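# Plug every open hole in the steel beam

## Task

Find each hole on the top face of the long steel beam that lacks a plastic plug, fetch spare plugs from the tray at the +y end of the table, and press one plug into every such hole so that each plug's head rests flush against the beam around its whole rim.

## Robot and tools

Robot: two Doosan arms, left_arm and right_arm, each with a two-finger Robotiq gripper whose fingers can fold. Each arm stands on its own carriage on one shared floor track that runs along y at x = 0. left_rail carries left_arm and is always the one toward +y; right_rail carries right_arm. An arm's base sits at x = 0, y = its carriage's position_m, z = 0.03 m, facing +x.

Scene frame (used in all results): fixed to the table, z = 0 on the table top and +z up, +x the direction the arms face, +y to their left, y = 0 at mid-track. The table starts at x = 0.31 m. Gripper frame: fingers point along its +z, and they open and close along its y. end_effector_position is the point between the closed pads; the fingertips extend roughly 33 mm past it (9 mm when fully open).

execute_actions(actions, cameras): runs the actions in order. An action may hold rows, steps, until, and commands for left_rail or right_rail. rows is a list of 1 to 15 rows, one row per control step (1/30 s). Every row has 18 numbers in [-1, 1], both arms always included: left dx, dy, dz, rx, ry, rz, gripper position, force_limit, speed, and then the same nine for the right arm. dx..rz are an offset, not a pose: measured from that arm's Hand target as it stood when the action began, along that Hand target's own axes, and every row counts from that same start. 1.0 equals 0.6 m or 180 degrees; rx, ry, rz form a single rotation vector. Sending the same offset in a later action moves the arm further again. All six zeros re-request the current Hand target. Gripper position: +1 fully open (140 mm), about -0.8 pads touch, -1 closes until blocked. force_limit and speed run from -1 to +1 (both start at +1); closing speed is about 30 mm/s at -1, 250 mm/s at +1. To leave a gripper unchanged, repeat its last three numbers (0 is a real command). steps: 1 to 450, default 15, at least one per row; after the last row the arm keeps heading to that row's target. Ramp offsets up gently row by row; a sudden jump can shake a part loose. The controller clips each step to 70 mm and 16 degrees from the measured pose.

Rail commands: {"left_rail": {"position_m": y}} is an absolute y in metres (left_rail -1.1 to 2, right_rail -2 to 1.1); speed_m_s 0.01 to 1; acceleration_factor 0.1 to 1; {"stop": true} brakes. Keep the carriages 0.98 m or more apart. After sending a position, run an action like {"steps": n, "until": {"left_rail": {"position_status": ["!=", "moving"]}}}, and let it arrive before aiming the gripper at a scene point. until conditions read only rail fields, with comparisons =, !=, <, <=, >, >=, or {"all"/"any": {"status": "ended"}}. Any out-of-range value or unknown name refuses the whole call.

move(target, speed, blend, stop_force, zero, blocking, cameras): straight-line paths for both grippers. target is one 18-number row or a list of up to 15 rows, same layout as above, every row an offset from the Hand targets at the move's start. speed: m/s, 0.002 to 2, default 0.25 (turns up to twice that in rad/s); one value or one per target. blend: corner rounding in metres for lists. stop_force: 10 to 80 N, one value for both arms; an arm's path ends when it feels that much push against its travel. Use it slowly and only with the carriage standing still, not with a turning gripper, and leave it out when backing away from a contact. zero (default true) re-zeros the force before the move. blocking=false returns after about 0.5 s while the move continues; then call wait or stop before sending rows or another move. Total path time is capped at 10 s. The result adds a move: line (done, off_target, held, fault, moving) and limits (paced = pose clipped, held = steps withheld).

wait(seconds 0 to 10) lets time run. stop() brakes a running move. zoom_image(camera, region [x0, y0, x1, y1] in pixels, at most 504 by 504) magnifies the latest image from cam_high, cam_low, cam_bench_left, cam_bench_right, cam_left_wrist or cam_right_wrist (each 672x504). read_manual gives licence text only. finished_scene(scene) ends the scene irreversibly; call it only once all plugs are seated.

Results: per arm end_effector_position (m), end_effector_quat_wxyz, velocities; Hand target (the base for your next offsets); Joint positions (rail m, then six joints in rad) and torques; Flange force in gripper axes (noisy, includes held weight); Tool commands; rail position_m, position_status (moving, done, contact_stop, time_out, stopped, stopped_with_arm, stopped_for_other_arm, stopped_for_other_carriage) and position_answer (taken/not_taken). Gripper object_status: 0 moving, 1 blocked while opening, 2 blocked while closing (a grip), 3 reached target or pads met. position_measured is in counts: 3 open, about 139 = 60 mm, 200 = 20 mm, 230 pads touching. Wrist depth gives a 7x7 grid of distances in mm ahead of each wrist camera.

Avoid: letting anything fall off the table (ends the scene), contact between the two arms or grippers, commanding a pose past a firm surface (the stiff arms fault at 144 N or joint torque limits: wrist joints about 26.6 to 31 N m), fast pushes, pressing fingertips straight onto surfaces (they fold), releasing moving parts, heavy off-centre loads, and long stretched holds that overheat motors. Grip plugs near the fingertips for a firm hold and press them in slowly.

Each tool is called after "Request:" as name(argument=value, ...) on one line, values as JSON.

## Session

Request:
execute_actions(actions=[])

Scene clock: 0.00 s.
left_arm: end_effector_position=(+0.6500, +1.6148, +0.3520) position_measured=3 object_status=3 end_effector_quat_wxyz=(+0.000, +1.000, +0.000, +0.000) | right_arm: end_effector_position=(+0.6500, -0.7807, +0.3520) position_measured=3 object_status=3 end_effector_quat_wxyz=(+0.000, +1.000, +0.000, +0.000)
Joint positions: left_arm=[1.615 -0.053 0.164 1.605 0 1.373 1.518] | right_arm=[-0.781 -0.053 0.164 1.605 0 1.373 1.518]
Joint velocities: within noise
Joint torques (N m): no reading
Flange force (N): no reading
Wrist depth (mm): cam_left_wrist=[- - 422 431 418 - 443 / - - - - - - - / 463 - - - - 346 - / - 121 - - - 133 107 / - 120 551 520 618 590 97 / - - 604 609 595 - - / - - 611 621 621 - -] | cam_right_wrist=[- - - - 429 439 408 / - 327 - 330 - 442 327 / 347 - - - - - 341 / 356 131 - - - - 137 / - 124 - 559 536 - 118 / 585 - 629 598 635 619 - / 635 632 605 598 600 611 622]
Hand target: left_arm +0.6500, +1.6148, +0.3520; +0.000, +1.000, +0.000, +0.000 | right_arm +0.6500, -0.7807, +0.3520; +0.000, +1.000, +0.000, +0.000
Tool commands: left_gripper/position=+1.0 left_gripper/force_limit=+1.0 left_gripper/speed=+1.0 right_gripper/position=+1.0 right_gripper/force_limit=+1.0 right_gripper/speed=+1.0
left_rail: position_m=1.615 position_status=done
right_rail: position_m=-0.781 position_status=done

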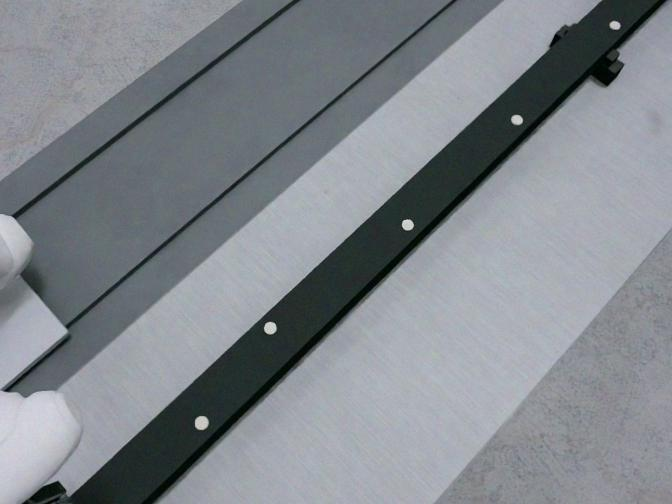

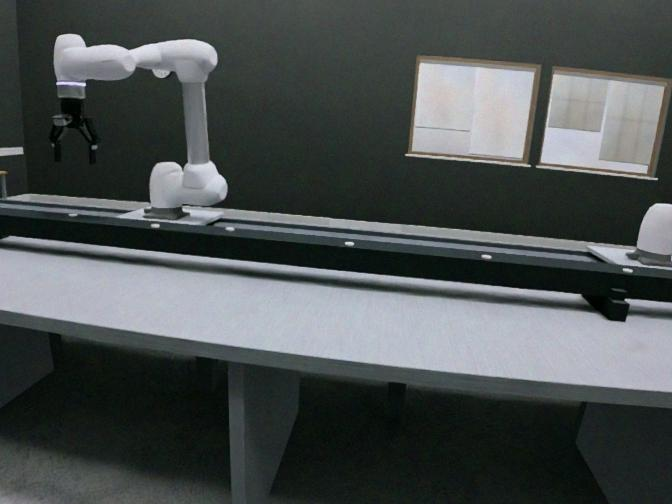

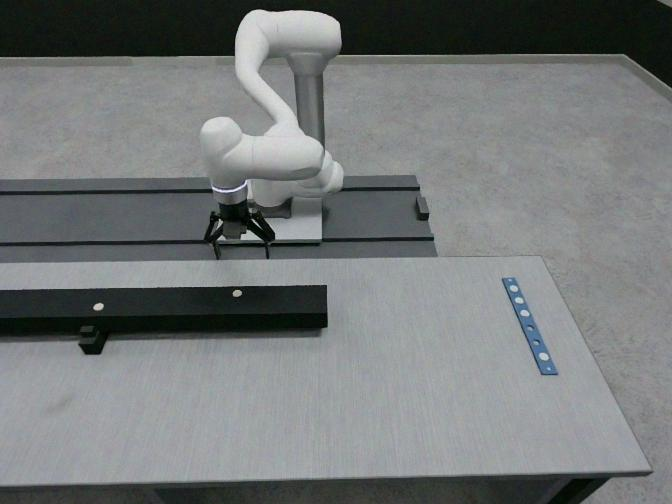

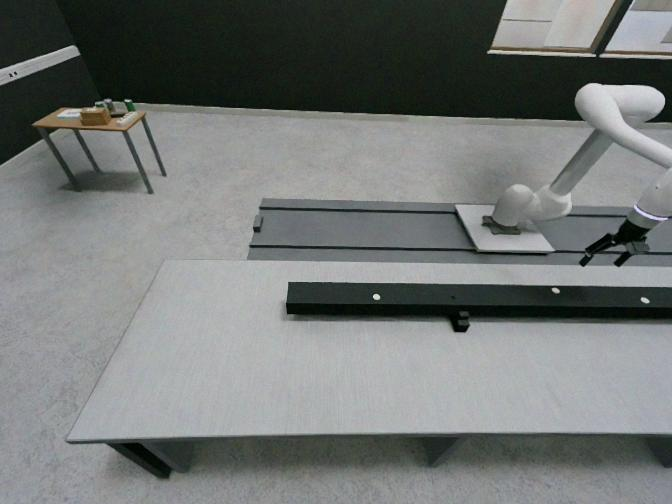

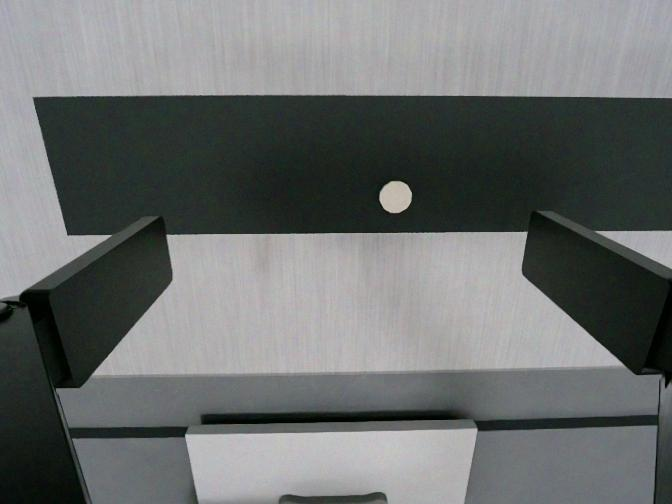

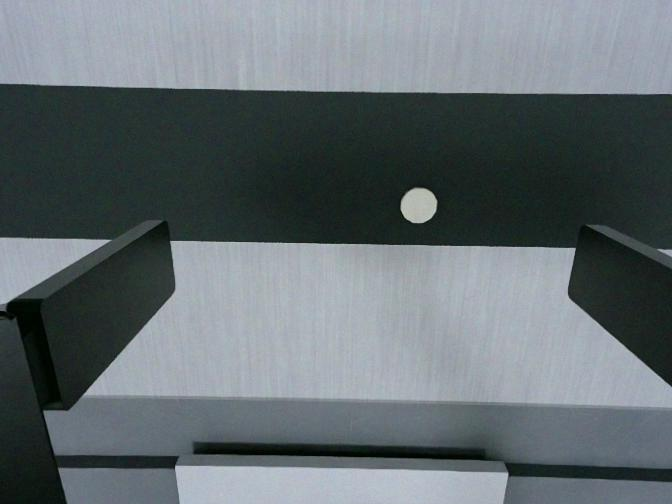

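Request:
zoom_image(camera="cam_bench_left", region=[480, 260, 600, 390])

Request:
zoom_image(camera="cam_bench_right", region=[280, 260, 672, 350])

Request:
zoom_image(camera="cam_bench_left", region=[0, 260, 340, 360])

Request:
zoom_image(camera="cam_low", region=[0, 180, 400, 300])

Request:
zoom_image(camera="cam_high", region=[60, 0, 504, 504])

Scaled by 3.877 from the camera's 672x504 image, which has a finer 960x720 frame.

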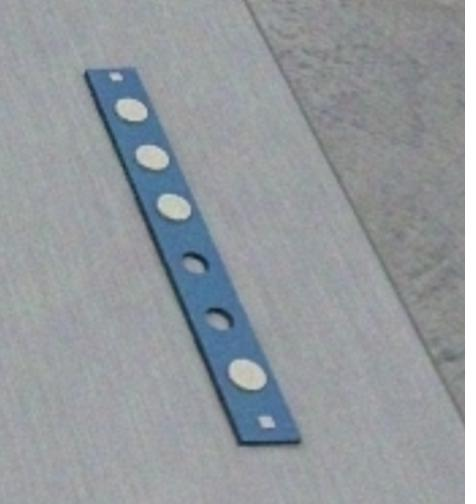

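Scaled by 1.286 from the camera's 672x504 image, which has a finer 960x720 frame.

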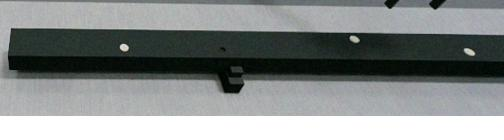

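Scaled by 1.482 from the camera's 672x504 image, which has a finer 960x720 frame.

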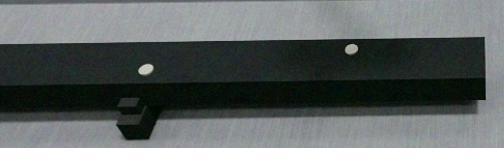

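Scaled by 1.260 from the camera's 672x504 image, which has a finer 960x720 frame.

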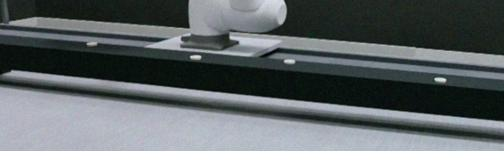

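Scaled by 1.000.

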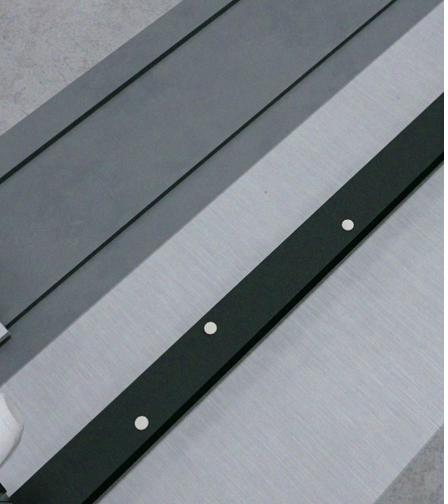

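Request:
execute_actions(actions=[{"right_rail":{"position_m":-1.3},"left_rail":{"position_m":2.0},"steps":150,"until":{"all":{"status":"ended"}}}])

Request:
move(target=[0,-0.65,0.1,0,0,0,1,1,1,0,0,0,0,0,0,1,1,1])

Scene clock: 9.57 s.
left_arm: end_effector_position=(+0.6500, +1.9999, +0.3520) position_measured=3 object_status=3 end_effector_quat_wxyz=(+0.000, +1.000, +0.000, +0.000) | right_arm: end_effector_position=(+0.6500, -1.3000, +0.3520) position_measured=3 object_status=3 end_effector_quat_wxyz=(+0.000, +1.000, +0.000, +0.000)
Joint positions: left_arm=[2 -0.053 0.164 1.605 0 1.373 1.518] | right_arm=[-1.3 -0.053 0.164 1.605 0 1.373 1.518]
Joint torques (N m): left_arm=[3.64 -55.61 -44 4.6 0.32 -0.28] | right_arm=[1.05 -59.33 -40.06 4.06 0.33 -0.05]
Flange force (N): left_arm=[-9.4 5.3 3.7] | right_arm=[3.3 1.7 -1.9]
Wrist depth (mm): cam_left_wrist=[- - 420 - 427 423 - / 460 435 455 - 459 347 331 / - 484 - 484 497 - 346 / - 140 507 - - 133 106 / - 118 - 557 - - 97 / - - 606 611 652 656 - / - 1696 614 621 623 685 -] | cam_right_wrist=[456 - - - - 431 - / - - - - 326 326 331 / - 347 349 - 343 343 341 / - 131 - - 363 352 136 / - 123 - - 551 551 118 / 608 592 614 577 595 - 609 / - 575 606 595 590 620 620]
Hand target: left_arm +0.6500, +1.9999, +0.3520; +0.000, +1.000, +0.000, +0.000 | right_arm +0.6500, -1.3000, +0.3520; +0.000, +1.000, +0.000, +0.000
Tool commands: left_gripper/position=+1.0 left_gripper/force_limit=+1.0 left_gripper/speed=+1.0 right_gripper/position=+1.0 right_gripper/force_limit=+1.0 right_gripper/speed=+1.0
left_rail: position_m=2.000 position_status=done
right_rail: position_m=-1.300 position_status=done

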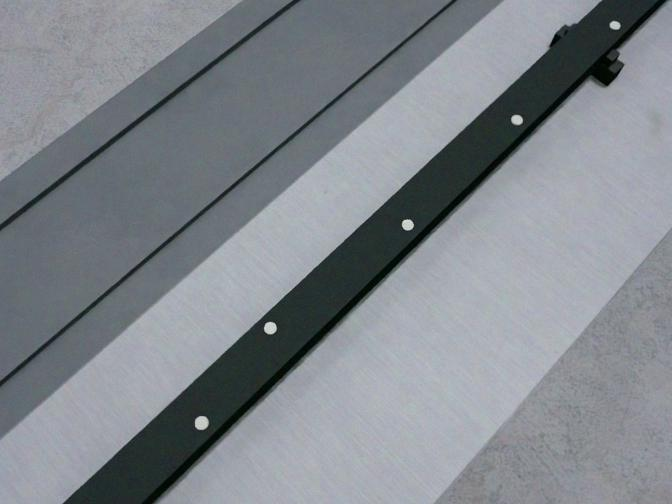

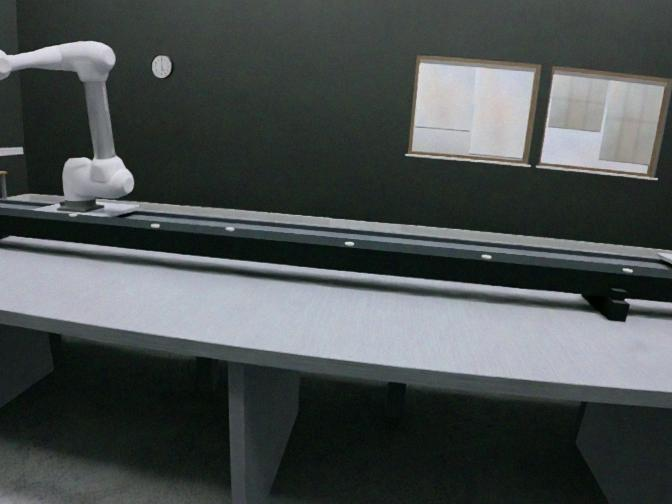

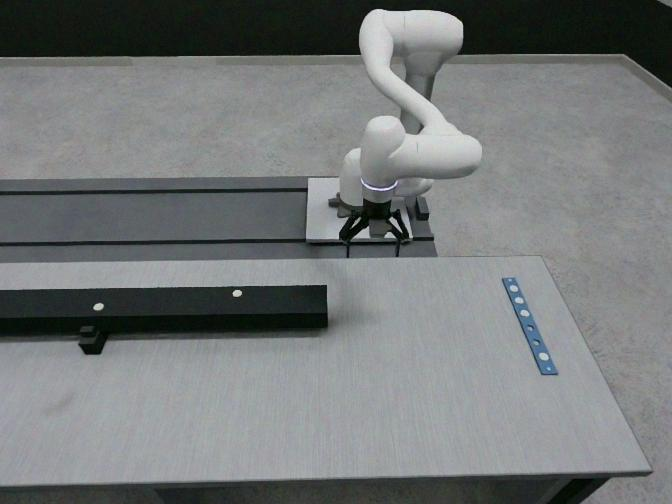

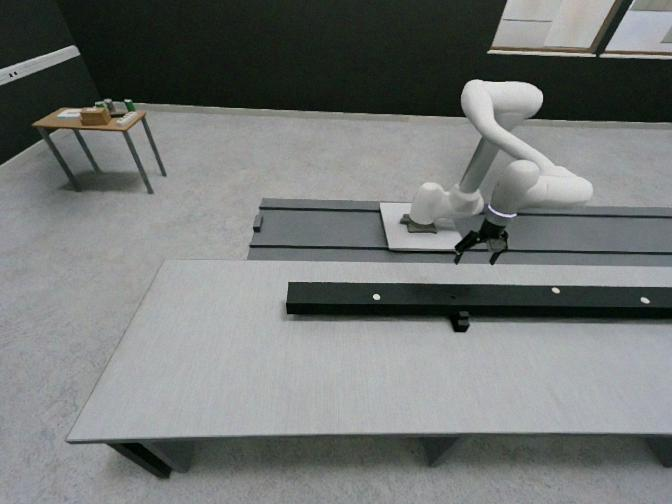

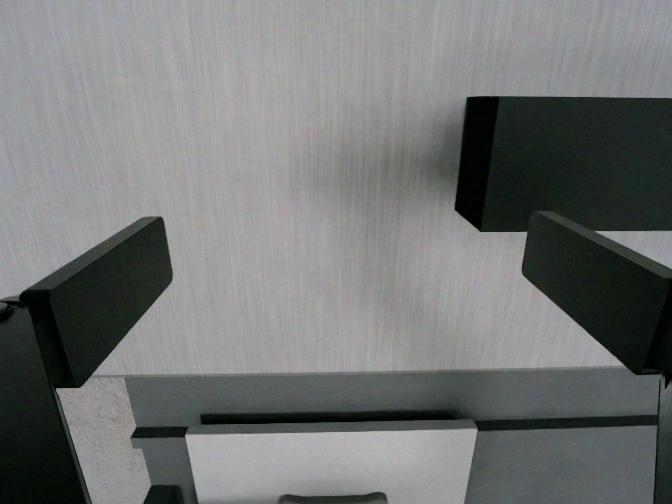

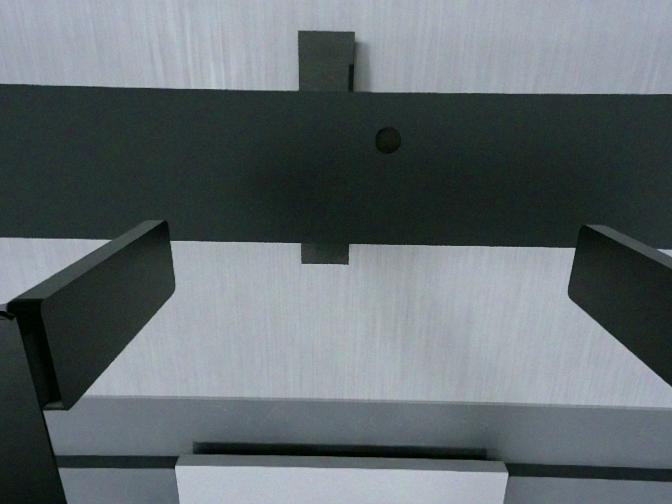

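Scene clock: 11.53 s.
left_arm: end_effector_position=(+0.6500, +2.3899, +0.2920) position_measured=3 object_status=3 end_effector_quat_wxyz=(+0.000, +1.000, +0.000, +0.000) | right_arm: end_effector_position=(+0.6500, -1.3000, +0.3520) position_measured=3 object_status=3 end_effector_quat_wxyz=(+0.000, +1.000, +0.000, +0.000)
Joint positions: left_arm=[2 0.495 0.356 1.467 0 1.319 2.066] | right_arm=[-1.3 -0.053 0.164 1.605 0 1.373 1.518]
Joint torques (N m): left_arm=[3.7 -73.83 -43.49 4.53 0.31 -0.23] | right_arm=[1.32 -59.15 -40.31 4.02 0.36 0.03]
Flange force (N): left_arm=[-7.4 10.0 2.5] | right_arm=[3.5 2.4 -0.9]
Wrist depth (mm): cam_left_wrist=[361 365 372 377 - 373 380 / - 394 393 396 402 400 407 / - 430 433 427 428 422 448 / - 135 450 474 455 133 118 / - 140 494 487 510 - 97 / - 518 1549 - 499 477 - / - 1538 1607 1710 642 565 -] | cam_right_wrist=[- - 432 439 434 430 - / 332 331 - - 328 326 327 / 347 343 - 354 352 342 334 / - 131 531 515 - 349 129 / - 123 555 538 - - 118 / - 639 570 625 611 582 600 / - 629 611 600 590 634 632]
Hand target: left_arm +0.6500, +2.3899, +0.2920; +0.000, +1.000, +0.000, +0.000 | right_arm +0.6500, -1.3000, +0.3520; +0.000, +1.000, +0.000, +0.000
Off the commanded pose: left_arm 0.000 m, 0 deg | right_arm 0.000 m, 0 deg.
left_rail: position_m=2.000 position_status=done
right_rail: position_m=-1.300 position_status=done
move: done

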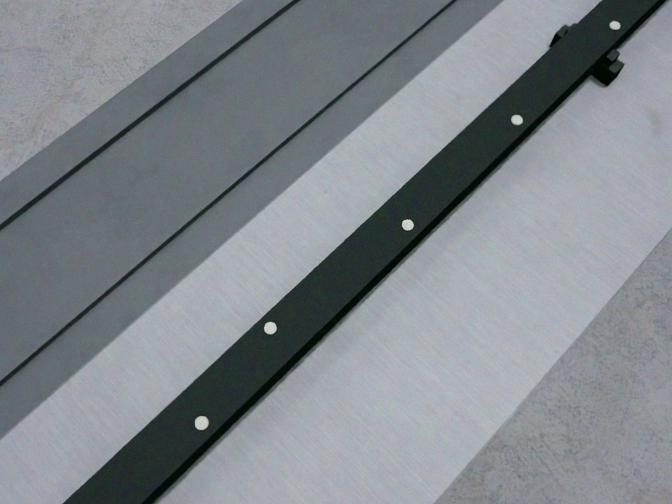

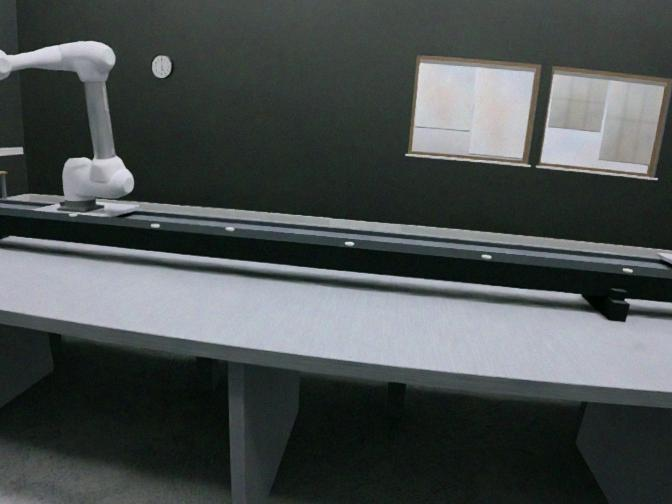

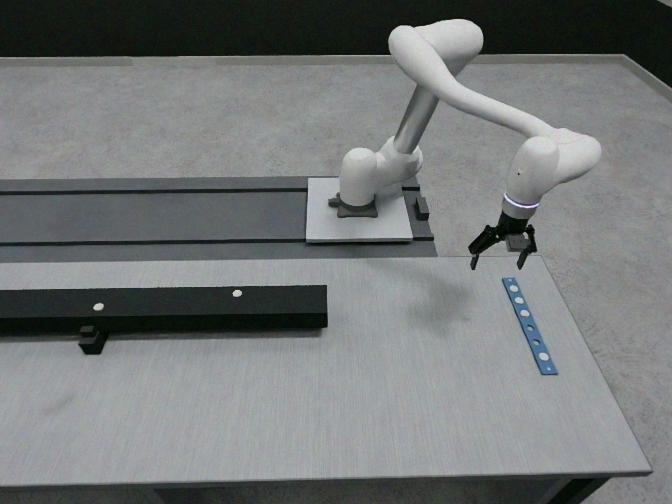

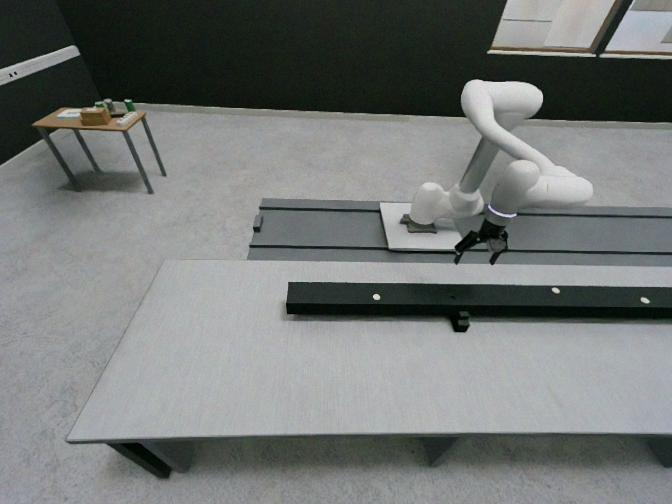

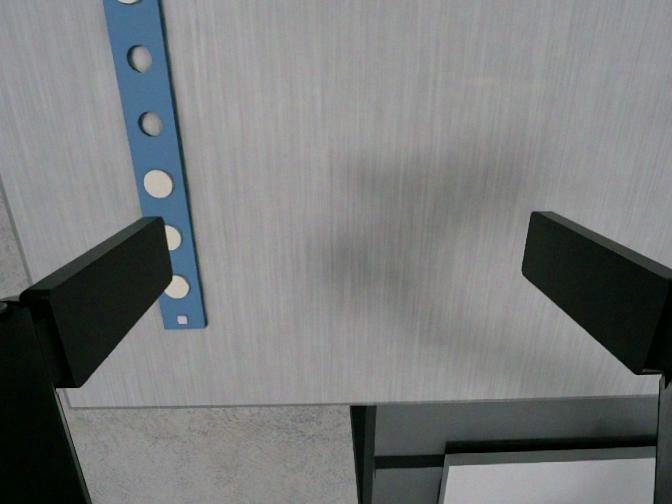

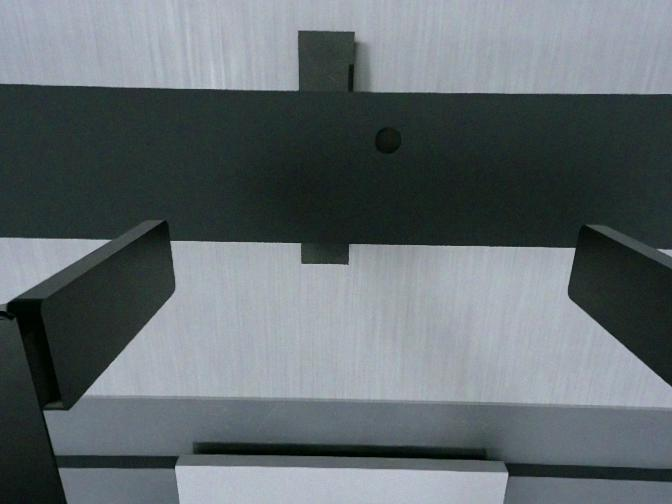

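Request:
move(target=[-0.03,-0.325,0.2,0,0,0,0.2,1,0,0,0,0,0,0,0,1,1,1], cameras=["cam_left_wrist","cam_bench_left"])

Request:
zoom_image(camera="cam_left_wrist", region=[200, 60, 460, 320])

Request:
zoom_image(camera="cam_bench_left", region=[440, 180, 640, 390])

Scene clock: 22.00 s.
left_arm: end_effector_position=(+0.6320, +2.5849, +0.1721) position_measured=104 object_status=3 end_effector_quat_wxyz=(+0.000, +1.000, +0.000, +0.000) | right_arm: end_effector_position=(+0.6500, -1.3000, +0.3520) position_measured=3 object_status=3 end_effector_quat_wxyz=(+0.000, +1.000, +0.000, +0.000)
Joint positions: left_arm=[2 0.707 0.576 1.357 0 1.209 2.277] | right_arm=[-1.3 -0.053 0.164 1.605 0 1.373 1.518]
Joint torques (N m): left_arm=[3.76 -91.63 -41.89 4.4 0.33 -0.24] | right_arm=[0.56 -59.4 -40.28 4.04 0.35 -0.02]
Flange force (N): left_arm=[-7.2 12.6 0.2] | right_arm=[3.9 1.1 -1.0]
Wrist depth (mm): cam_left_wrist=[898 265 267 264 269 279 273 / 959 281 282 281 287 290 291 / 1018 299 291 293 306 308 312 / 1080 315 144 317 318 121 329 / - 87 348 336 - 106 90 / - - 374 373 376 - - / - - 1406 1464 - - -] | cam_right_wrist=[451 425 - - 431 - 431 / 334 329 329 - 329 - 332 / 350 347 - 343 344 334 341 / - 131 360 356 354 354 137 / - 131 - 541 - - 118 / - 632 588 608 - 575 605 / - 629 603 602 578 614 614]
Hand target: left_arm +0.6320, +2.5849, +0.1720; +0.000, +1.000, +0.000, +0.000 | right_arm +0.6500, -1.3000, +0.3520; +0.000, +1.000, +0.000, +0.000
Off the commanded pose: left_arm 0.000 m, 0 deg | right_arm 0.000 m, 0 deg.
left_rail: position_m=2.000 position_status=done
right_rail: position_m=-1.300 position_status=done
move: done
Images, in order (width x height): cam_bench_left 672x504, cam_left_wrist 672x504.

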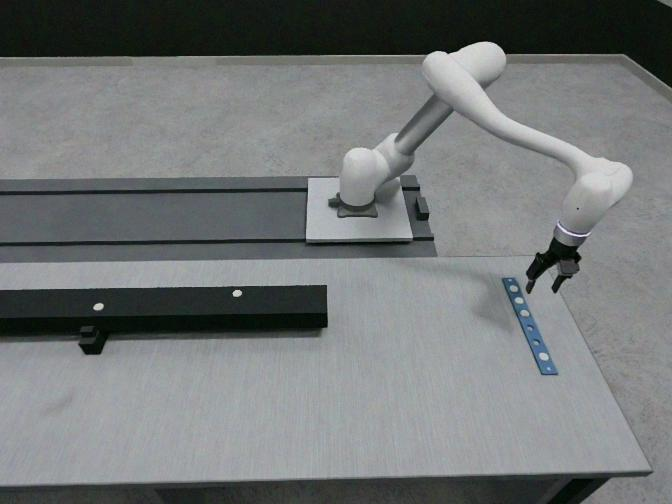

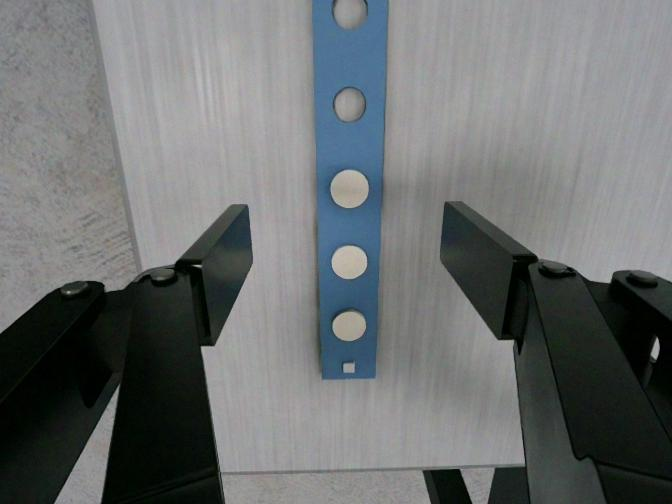

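Scaled by 1.938 from the camera's 672x504 image, which has a finer 960x720 frame.

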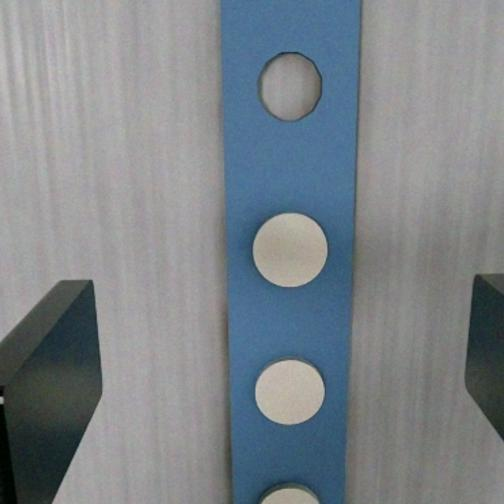

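Scaled by 2.400 from the camera's 672x504 image, which has a finer 960x720 frame.

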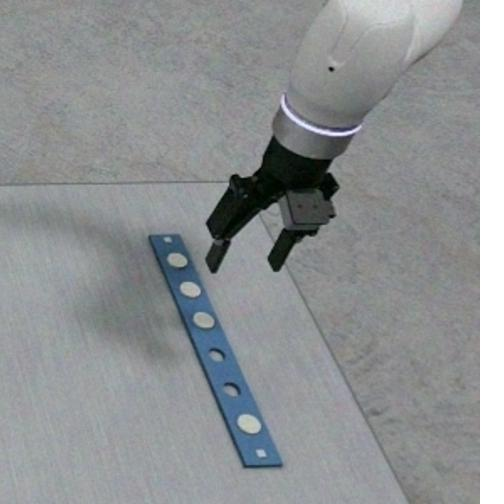

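Request:
move(target=[-0.005,0,0.15,0,0,0,-0.2,-1,0,0,0,0,0,0,0,1,1,1], cameras=["cam_left_wrist","cam_bench_left"])

Request:
zoom_image(camera="cam_bench_left", region=[490, 240, 600, 350])

Scene clock: 27.87 s.
left_arm: end_effector_position=(+0.6291, +2.5849, +0.0821) position_measured=154 object_status=3 end_effector_quat_wxyz=(+0.000, +1.000, +0.000, +0.000) | right_arm: end_effector_position=(+0.6500, -1.3000, +0.3520) position_measured=3 object_status=3 end_effector_quat_wxyz=(+0.000, +1.000, +0.000, +0.000)
Joint positions: left_arm=[2 0.709 0.634 1.435 0 1.072 2.28] | right_arm=[-1.3 -0.053 0.164 1.605 0 1.373 1.518]
Joint torques (N m): left_arm=[3.88 -94.72 -39.46 4.14 0.4 -0.26] | right_arm=[1.48 -59.05 -40.43 4.07 0.31 0]
Flange force (N): left_arm=[-5.7 11.6 -0.6] | right_arm=[2.8 2.5 -1.0]
Wrist depth (mm): cam_left_wrist=[185 186 187 184 188 192 193 / 197 201 200 198 202 204 209 / 210 210 212 203 214 218 220 / 228 222 133 224 144 227 235 / - 87 80 242 239 85 78 / - - - 255 - - 70 / - - - 299 - - -] | cam_right_wrist=[- - - 424 435 - - / 335 324 - 323 331 326 329 / - 348 344 - 342 341 341 / - 131 - 350 - 359 137 / - 123 - - - - 118 / - 574 591 - - 556 597 / 622 595 602 597 567 617 629]
Hand target: left_arm +0.6290, +2.5849, +0.0820; +0.000, +1.000, +0.000, +0.000 | right_arm +0.6500, -1.3000, +0.3520; +0.000, +1.000, +0.000, +0.000
Off the commanded pose: left_arm 0.000 m, 0 deg | right_arm 0.000 m, 0 deg.
left_rail: position_m=2.000 position_status=done
right_rail: position_m=-1.300 position_status=done
move: done
Images, in order (width x height): cam_bench_left 672x504, cam_left_wrist 672x504.

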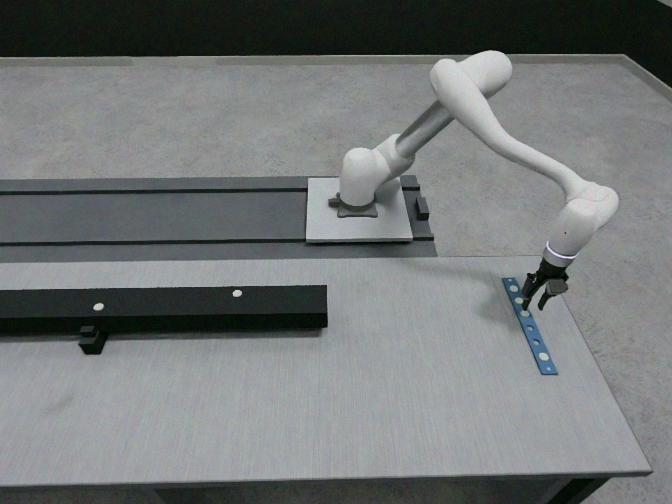

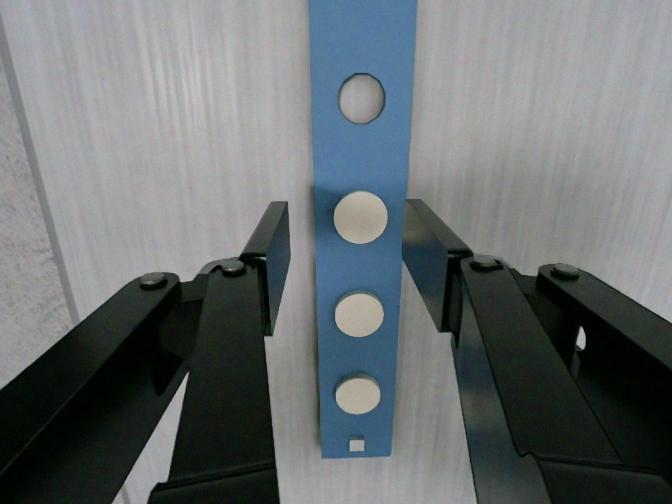

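Scaled by 4.582 from the camera's 672x504 image, which has a finer 960x720 frame.

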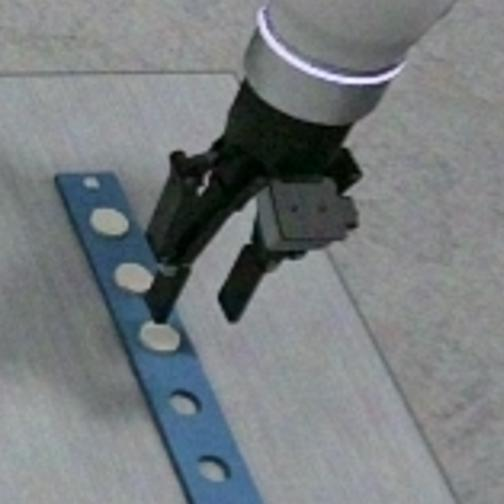

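Request:
move(target=[-0.003,0.0167,0.045,0,0,0,-0.2,-1,0,0,0,0,0,0,0,1,1,1], speed=0.1, cameras=["cam_left_wrist","cam_bench_left"])

Request:
zoom_image(camera="cam_bench_left", region=[500, 260, 570, 330])

Scene clock: 39.57 s.
left_arm: end_effector_position=(+0.6272, +2.5749, +0.0550) position_measured=154 object_status=3 end_effector_quat_wxyz=(+0.000, +1.000, +0.000, +0.000) | right_arm: end_effector_position=(+0.6500, -1.3000, +0.3520) position_measured=3 object_status=3 end_effector_quat_wxyz=(+0.000, +1.000, +0.000, +0.000)
Joint positions: left_arm=[2 0.701 0.645 1.473 0 1.024 2.272] | right_arm=[-1.3 -0.053 0.164 1.605 0 1.373 1.518]
Joint torques (N m): left_arm=[3.39 -94.32 -38.72 4.08 0.35 -0.24] | right_arm=[0.74 -59.22 -40.3 4.02 0.4 -0.05]
Flange force (N): left_arm=[-6.8 11.8 -1.3] | right_arm=[4.2 1.5 -0.6]
Wrist depth (mm): cam_left_wrist=[160 163 164 159 165 167 168 / 172 174 174 172 177 179 179 / 183 184 185 179 187 191 193 / 194 195 140 190 144 199 203 / - 87 80 206 208 85 73 / - - - 223 - - 70 / - - - 245 - - -] | cam_right_wrist=[447 - - 427 430 - - / - 325 328 - 327 326 329 / - - 342 344 343 338 343 / - 131 - - 356 507 130 / - 122 - 529 - 532 118 / 611 619 625 - - 603 597 / - 627 605 603 600 617 622]
Hand target: left_arm +0.6272, +2.5749, +0.0550; +0.000, +1.000, +0.000, +0.000 | right_arm +0.6500, -1.3000, +0.3520; +0.000, +1.000, +0.000, +0.000
Off the commanded pose: left_arm 0.000 m, 0 deg | right_arm 0.000 m, 0 deg.
left_rail: position_m=2.000 position_status=done
right_rail: position_m=-1.300 position_status=done
move: done
Images, in order (width x height): cam_bench_left 672x504, cam_left_wrist 672x504.

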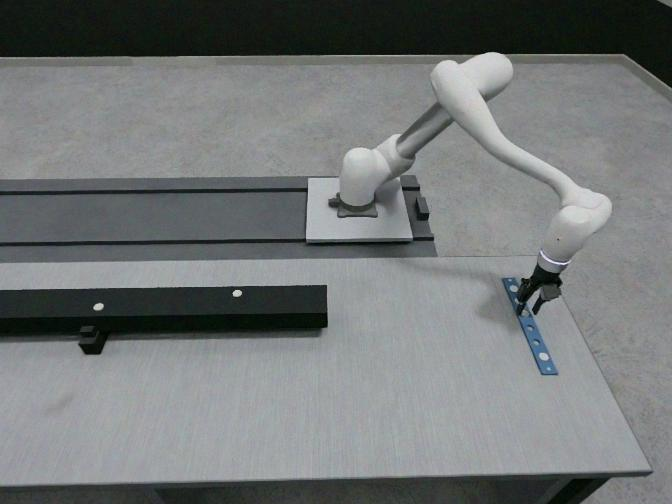

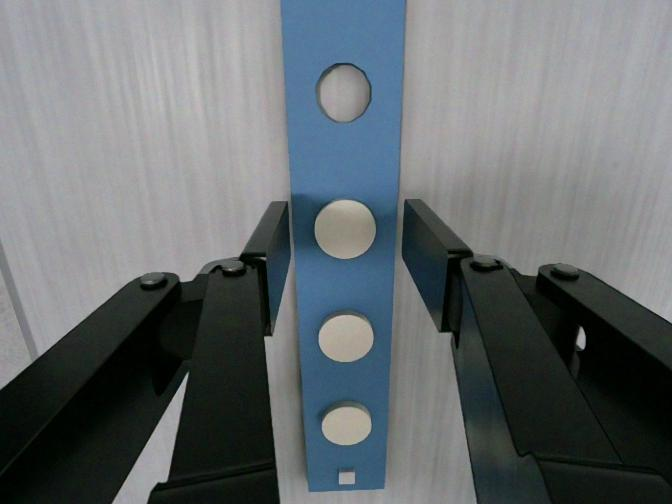

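Scaled by 7.200 from the camera's 672x504 image, which has a finer 960x720 frame.

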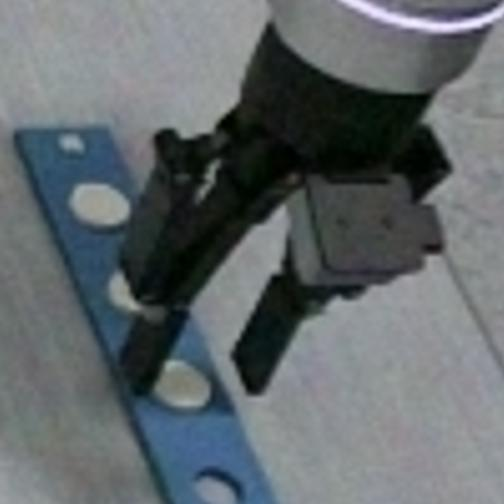

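Request:
move(target=[0,0,0.0133,0,0,0,-0.34,-1,0,0,0,0,0,0,0,1,1,1], speed=0.05, cameras=["cam_left_wrist","cam_bench_left"])

Request:
zoom_image(camera="cam_bench_left", region=[500, 275, 560, 335])

Request:
zoom_image(camera="cam_left_wrist", region=[240, 170, 440, 320])

Scene clock: 43.90 s.
left_arm: end_effector_position=(+0.6272, +2.5749, +0.0470) position_measured=172 object_status=3 end_effector_quat_wxyz=(+0.000, +1.000, +0.000, +0.000) | right_arm: end_effector_position=(+0.6500, -1.3000, +0.3520) position_measured=3 object_status=3 end_effector_quat_wxyz=(+0.000, +1.000, +0.000, +0.000)
Joint positions: left_arm=[2 0.701 0.652 1.477 0 1.013 2.272] | right_arm=[-1.3 -0.053 0.164 1.605 0 1.373 1.518]
Joint torques (N m): left_arm=[3.61 -94.62 -38.18 4.01 0.34 -0.23] | right_arm=[1 -58.98 -40.18 4.06 0.39 0.07]
Flange force (N): left_arm=[-6.3 11.5 -1.8] | right_arm=[2.9 1.8 -1.6]
Wrist depth (mm): cam_left_wrist=[155 153 157 151 159 160 161 / 165 167 167 165 169 171 172 / 176 177 178 - 181 183 183 / 188 187 133 186 140 192 197 / - 76 75 195 140 84 78 / - - - 215 - - 68 / - - - 238 - - -] | cam_right_wrist=[439 - - - - 418 - / - 439 - 328 322 325 326 / - 335 - 342 341 341 342 / - 131 - 355 365 353 137 / - 123 558 - - 542 118 / 612 588 606 614 635 595 600 / - 625 602 600 595 588 622]
Hand target: left_arm +0.6272, +2.5749, +0.0470; +0.000, +1.000, +0.000, +0.000 | right_arm +0.6500, -1.3000, +0.3520; +0.000, +1.000, +0.000, +0.000
Off the commanded pose: left_arm 0.000 m, 0 deg | right_arm 0.000 m, 0 deg.
left_rail: position_m=2.000 position_status=done
right_rail: position_m=-1.300 position_status=done
move: done
Images, in order (width x height): cam_bench_left 672x504, cam_left_wrist 672x504.

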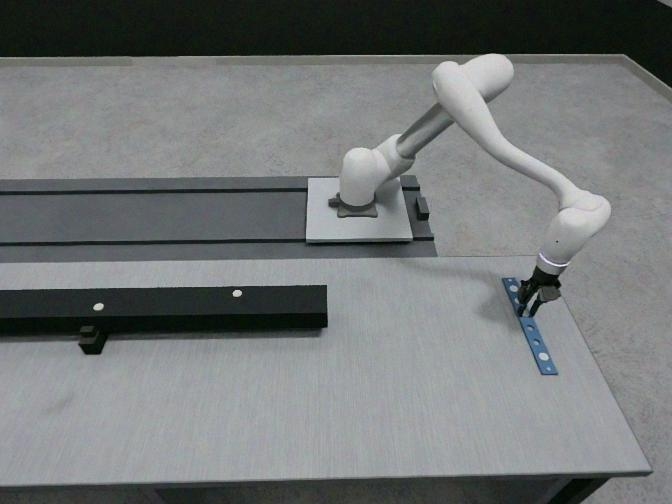

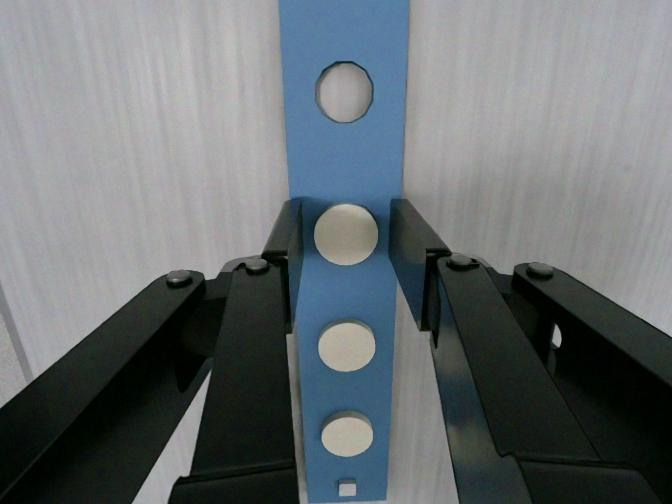

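Scaled by 8.400 from the camera's 672x504 image, which has a finer 960x720 frame.

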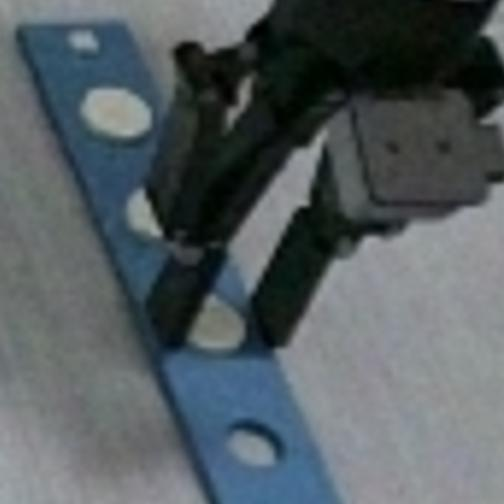

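Scaled by 2.520 from the camera's 672x504 image, which has a finer 960x720 frame.

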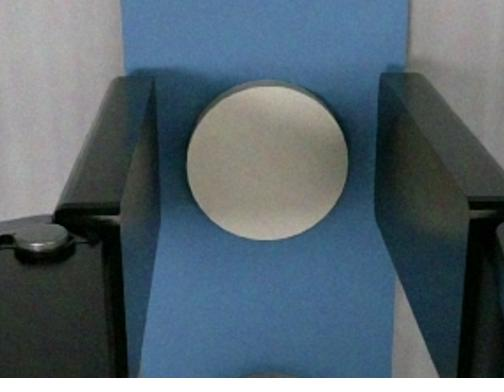

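Request:
move(target=[0,0,0.005,0,0,0,-0.4,-1,0,0,0,0,0,0,0,1,1,1], speed=0.02, cameras=["cam_left_wrist"])

Request:
zoom_image(camera="cam_left_wrist", region=[240, 170, 440, 320])

Request:
move(target=[0,0,0,0,0,0,-1,-1,-1,0,0,0,0,0,0,1,1,1], cameras=["cam_left_wrist"])

Request:
zoom_image(camera="cam_left_wrist", region=[240, 170, 440, 320])

Scene clock: 47.23 s.
left_arm: end_effector_position=(+0.6272, +2.5749, +0.0440) position_measured=179 object_status=3 end_effector_quat_wxyz=(+0.000, +1.000, +0.000, +0.000) | right_arm: end_effector_position=(+0.6500, -1.3000, +0.3520) position_measured=3 object_status=3 end_effector_quat_wxyz=(+0.000, +1.000, +0.000, +0.000)
Joint positions: left_arm=[2 0.701 0.654 1.479 0 1.009 2.272] | right_arm=[-1.3 -0.053 0.164 1.605 0 1.373 1.518]
Joint torques (N m): left_arm=[3.9 -94.92 -38.12 4 0.31 -0.25] | right_arm=[0.92 -59.31 -40.13 4.1 0.29 0.04]
Flange force (N): left_arm=[-5.6 11.2 -1.0] | right_arm=[3.5 1.7 -1.7]
Wrist depth (mm): cam_left_wrist=[154 155 155 149 157 158 159 / 162 163 165 162 165 168 169 / 173 174 175 165 178 180 180 / 185 184 182 183 127 189 195 / - 75 75 191 - 80 84 / - - - 210 - - 69 / - - - 225 - - -] | cam_right_wrist=[- - - 429 435 436 419 / 330 - 330 336 328 326 323 / 346 344 342 - 342 341 346 / - 131 - - 356 504 130 / - 122 554 546 545 538 118 / 609 609 581 - 582 - 572 / 639 641 600 585 600 620 -]
Hand target: left_arm +0.6272, +2.5749, +0.0440; +0.000, +1.000, +0.000, +0.000 | right_arm +0.6500, -1.3000, +0.3520; +0.000, +1.000, +0.000, +0.000
Off the commanded pose: left_arm 0.000 m, 0 deg | right_arm 0.000 m, 0 deg.
left_rail: position_m=2.000 position_status=done
right_rail: position_m=-1.300 position_status=done
move: done
Images, in order (width x height): cam_left_wrist 672x504.

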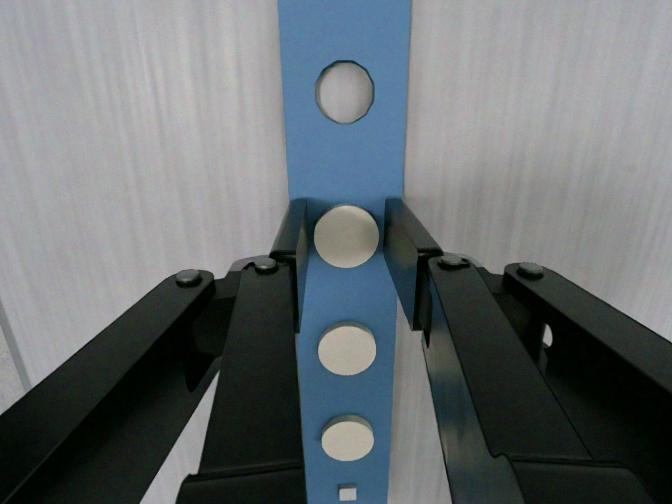

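Scaled by 2.520 from the camera's 672x504 image, which has a finer 960x720 frame.

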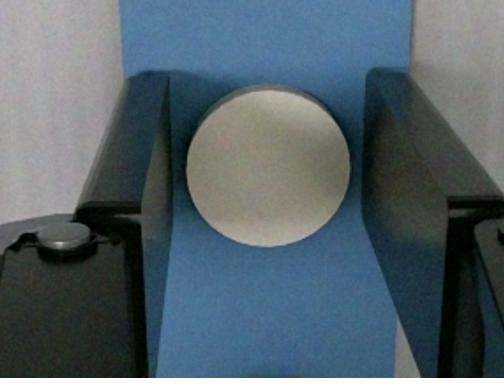

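Scene clock: 47.80 s.
left_arm: end_effector_position=(+0.6272, +2.5749, +0.0440) position_measured=190 object_status=0 end_effector_quat_wxyz=(+0.000, +1.000, +0.000, +0.000) | right_arm: end_effector_position=(+0.6500, -1.3000, +0.3520) position_measured=3 object_status=3 end_effector_quat_wxyz=(+0.000, +1.000, +0.000, +0.000)
Joint positions: left_arm=[2 0.701 0.654 1.479 0 1.009 2.272] | right_arm=[-1.3 -0.053 0.164 1.605 0 1.373 1.518]
Joint torques (N m): left_arm=[3.29 -92.54 -36.65 3.82 0.41 -0.22] | right_arm=[0.98 -59.26 -39.94 4.04 0.33 -0.03]
Flange force (N): left_arm=[-6.3 10.6 -4.3] | right_arm=[3.6 1.6 -2.0]
Wrist depth (mm): cam_left_wrist=[154 154 153 150 157 158 159 / 162 163 166 162 166 168 169 / 173 174 175 167 180 180 180 / 187 184 183 172 135 190 194 / - 76 80 190 - 79 203 / - - - 210 - - 67 / - - - - - - -] | cam_right_wrist=[- - - 455 - - - / - 330 - 323 328 327 327 / - 342 - 348 343 342 340 / - 131 - - 355 352 137 / - 123 - - - 551 118 / 609 616 642 581 612 578 574 / 632 629 598 594 600 624 627]
Hand target: left_arm +0.6272, +2.5749, +0.0440; +0.000, +1.000, +0.000, +0.000 | right_arm +0.6500, -1.3000, +0.3520; +0.000, +1.000, +0.000, +0.000
Off the commanded pose: left_arm 0.000 m, 0 deg | right_arm 0.000 m, 0 deg.
left_rail: position_m=2.000 position_status=done
right_rail: position_m=-1.300 position_status=done
move: done
Images, in order (width x height): cam_left_wrist 672x504.

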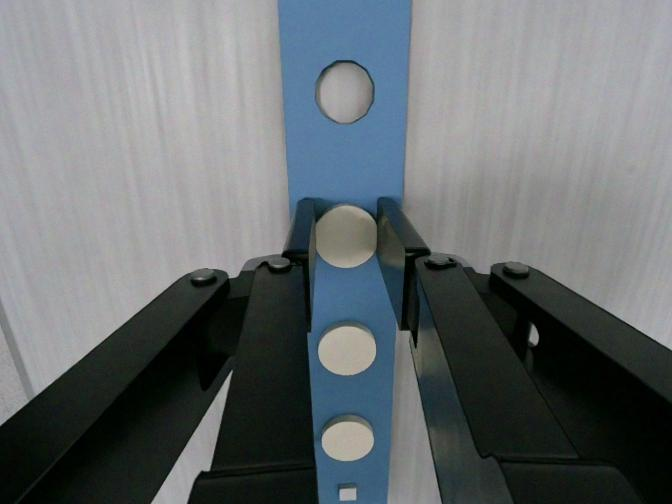

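Scaled by 2.520 from the camera's 672x504 image, which has a finer 960x720 frame.

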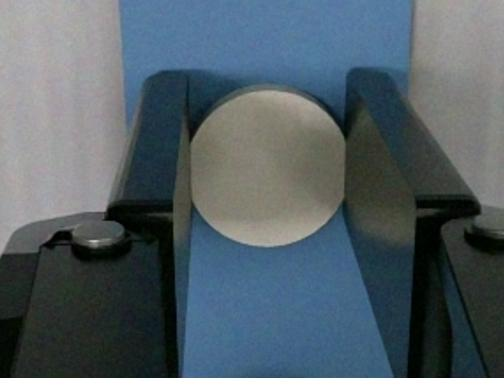

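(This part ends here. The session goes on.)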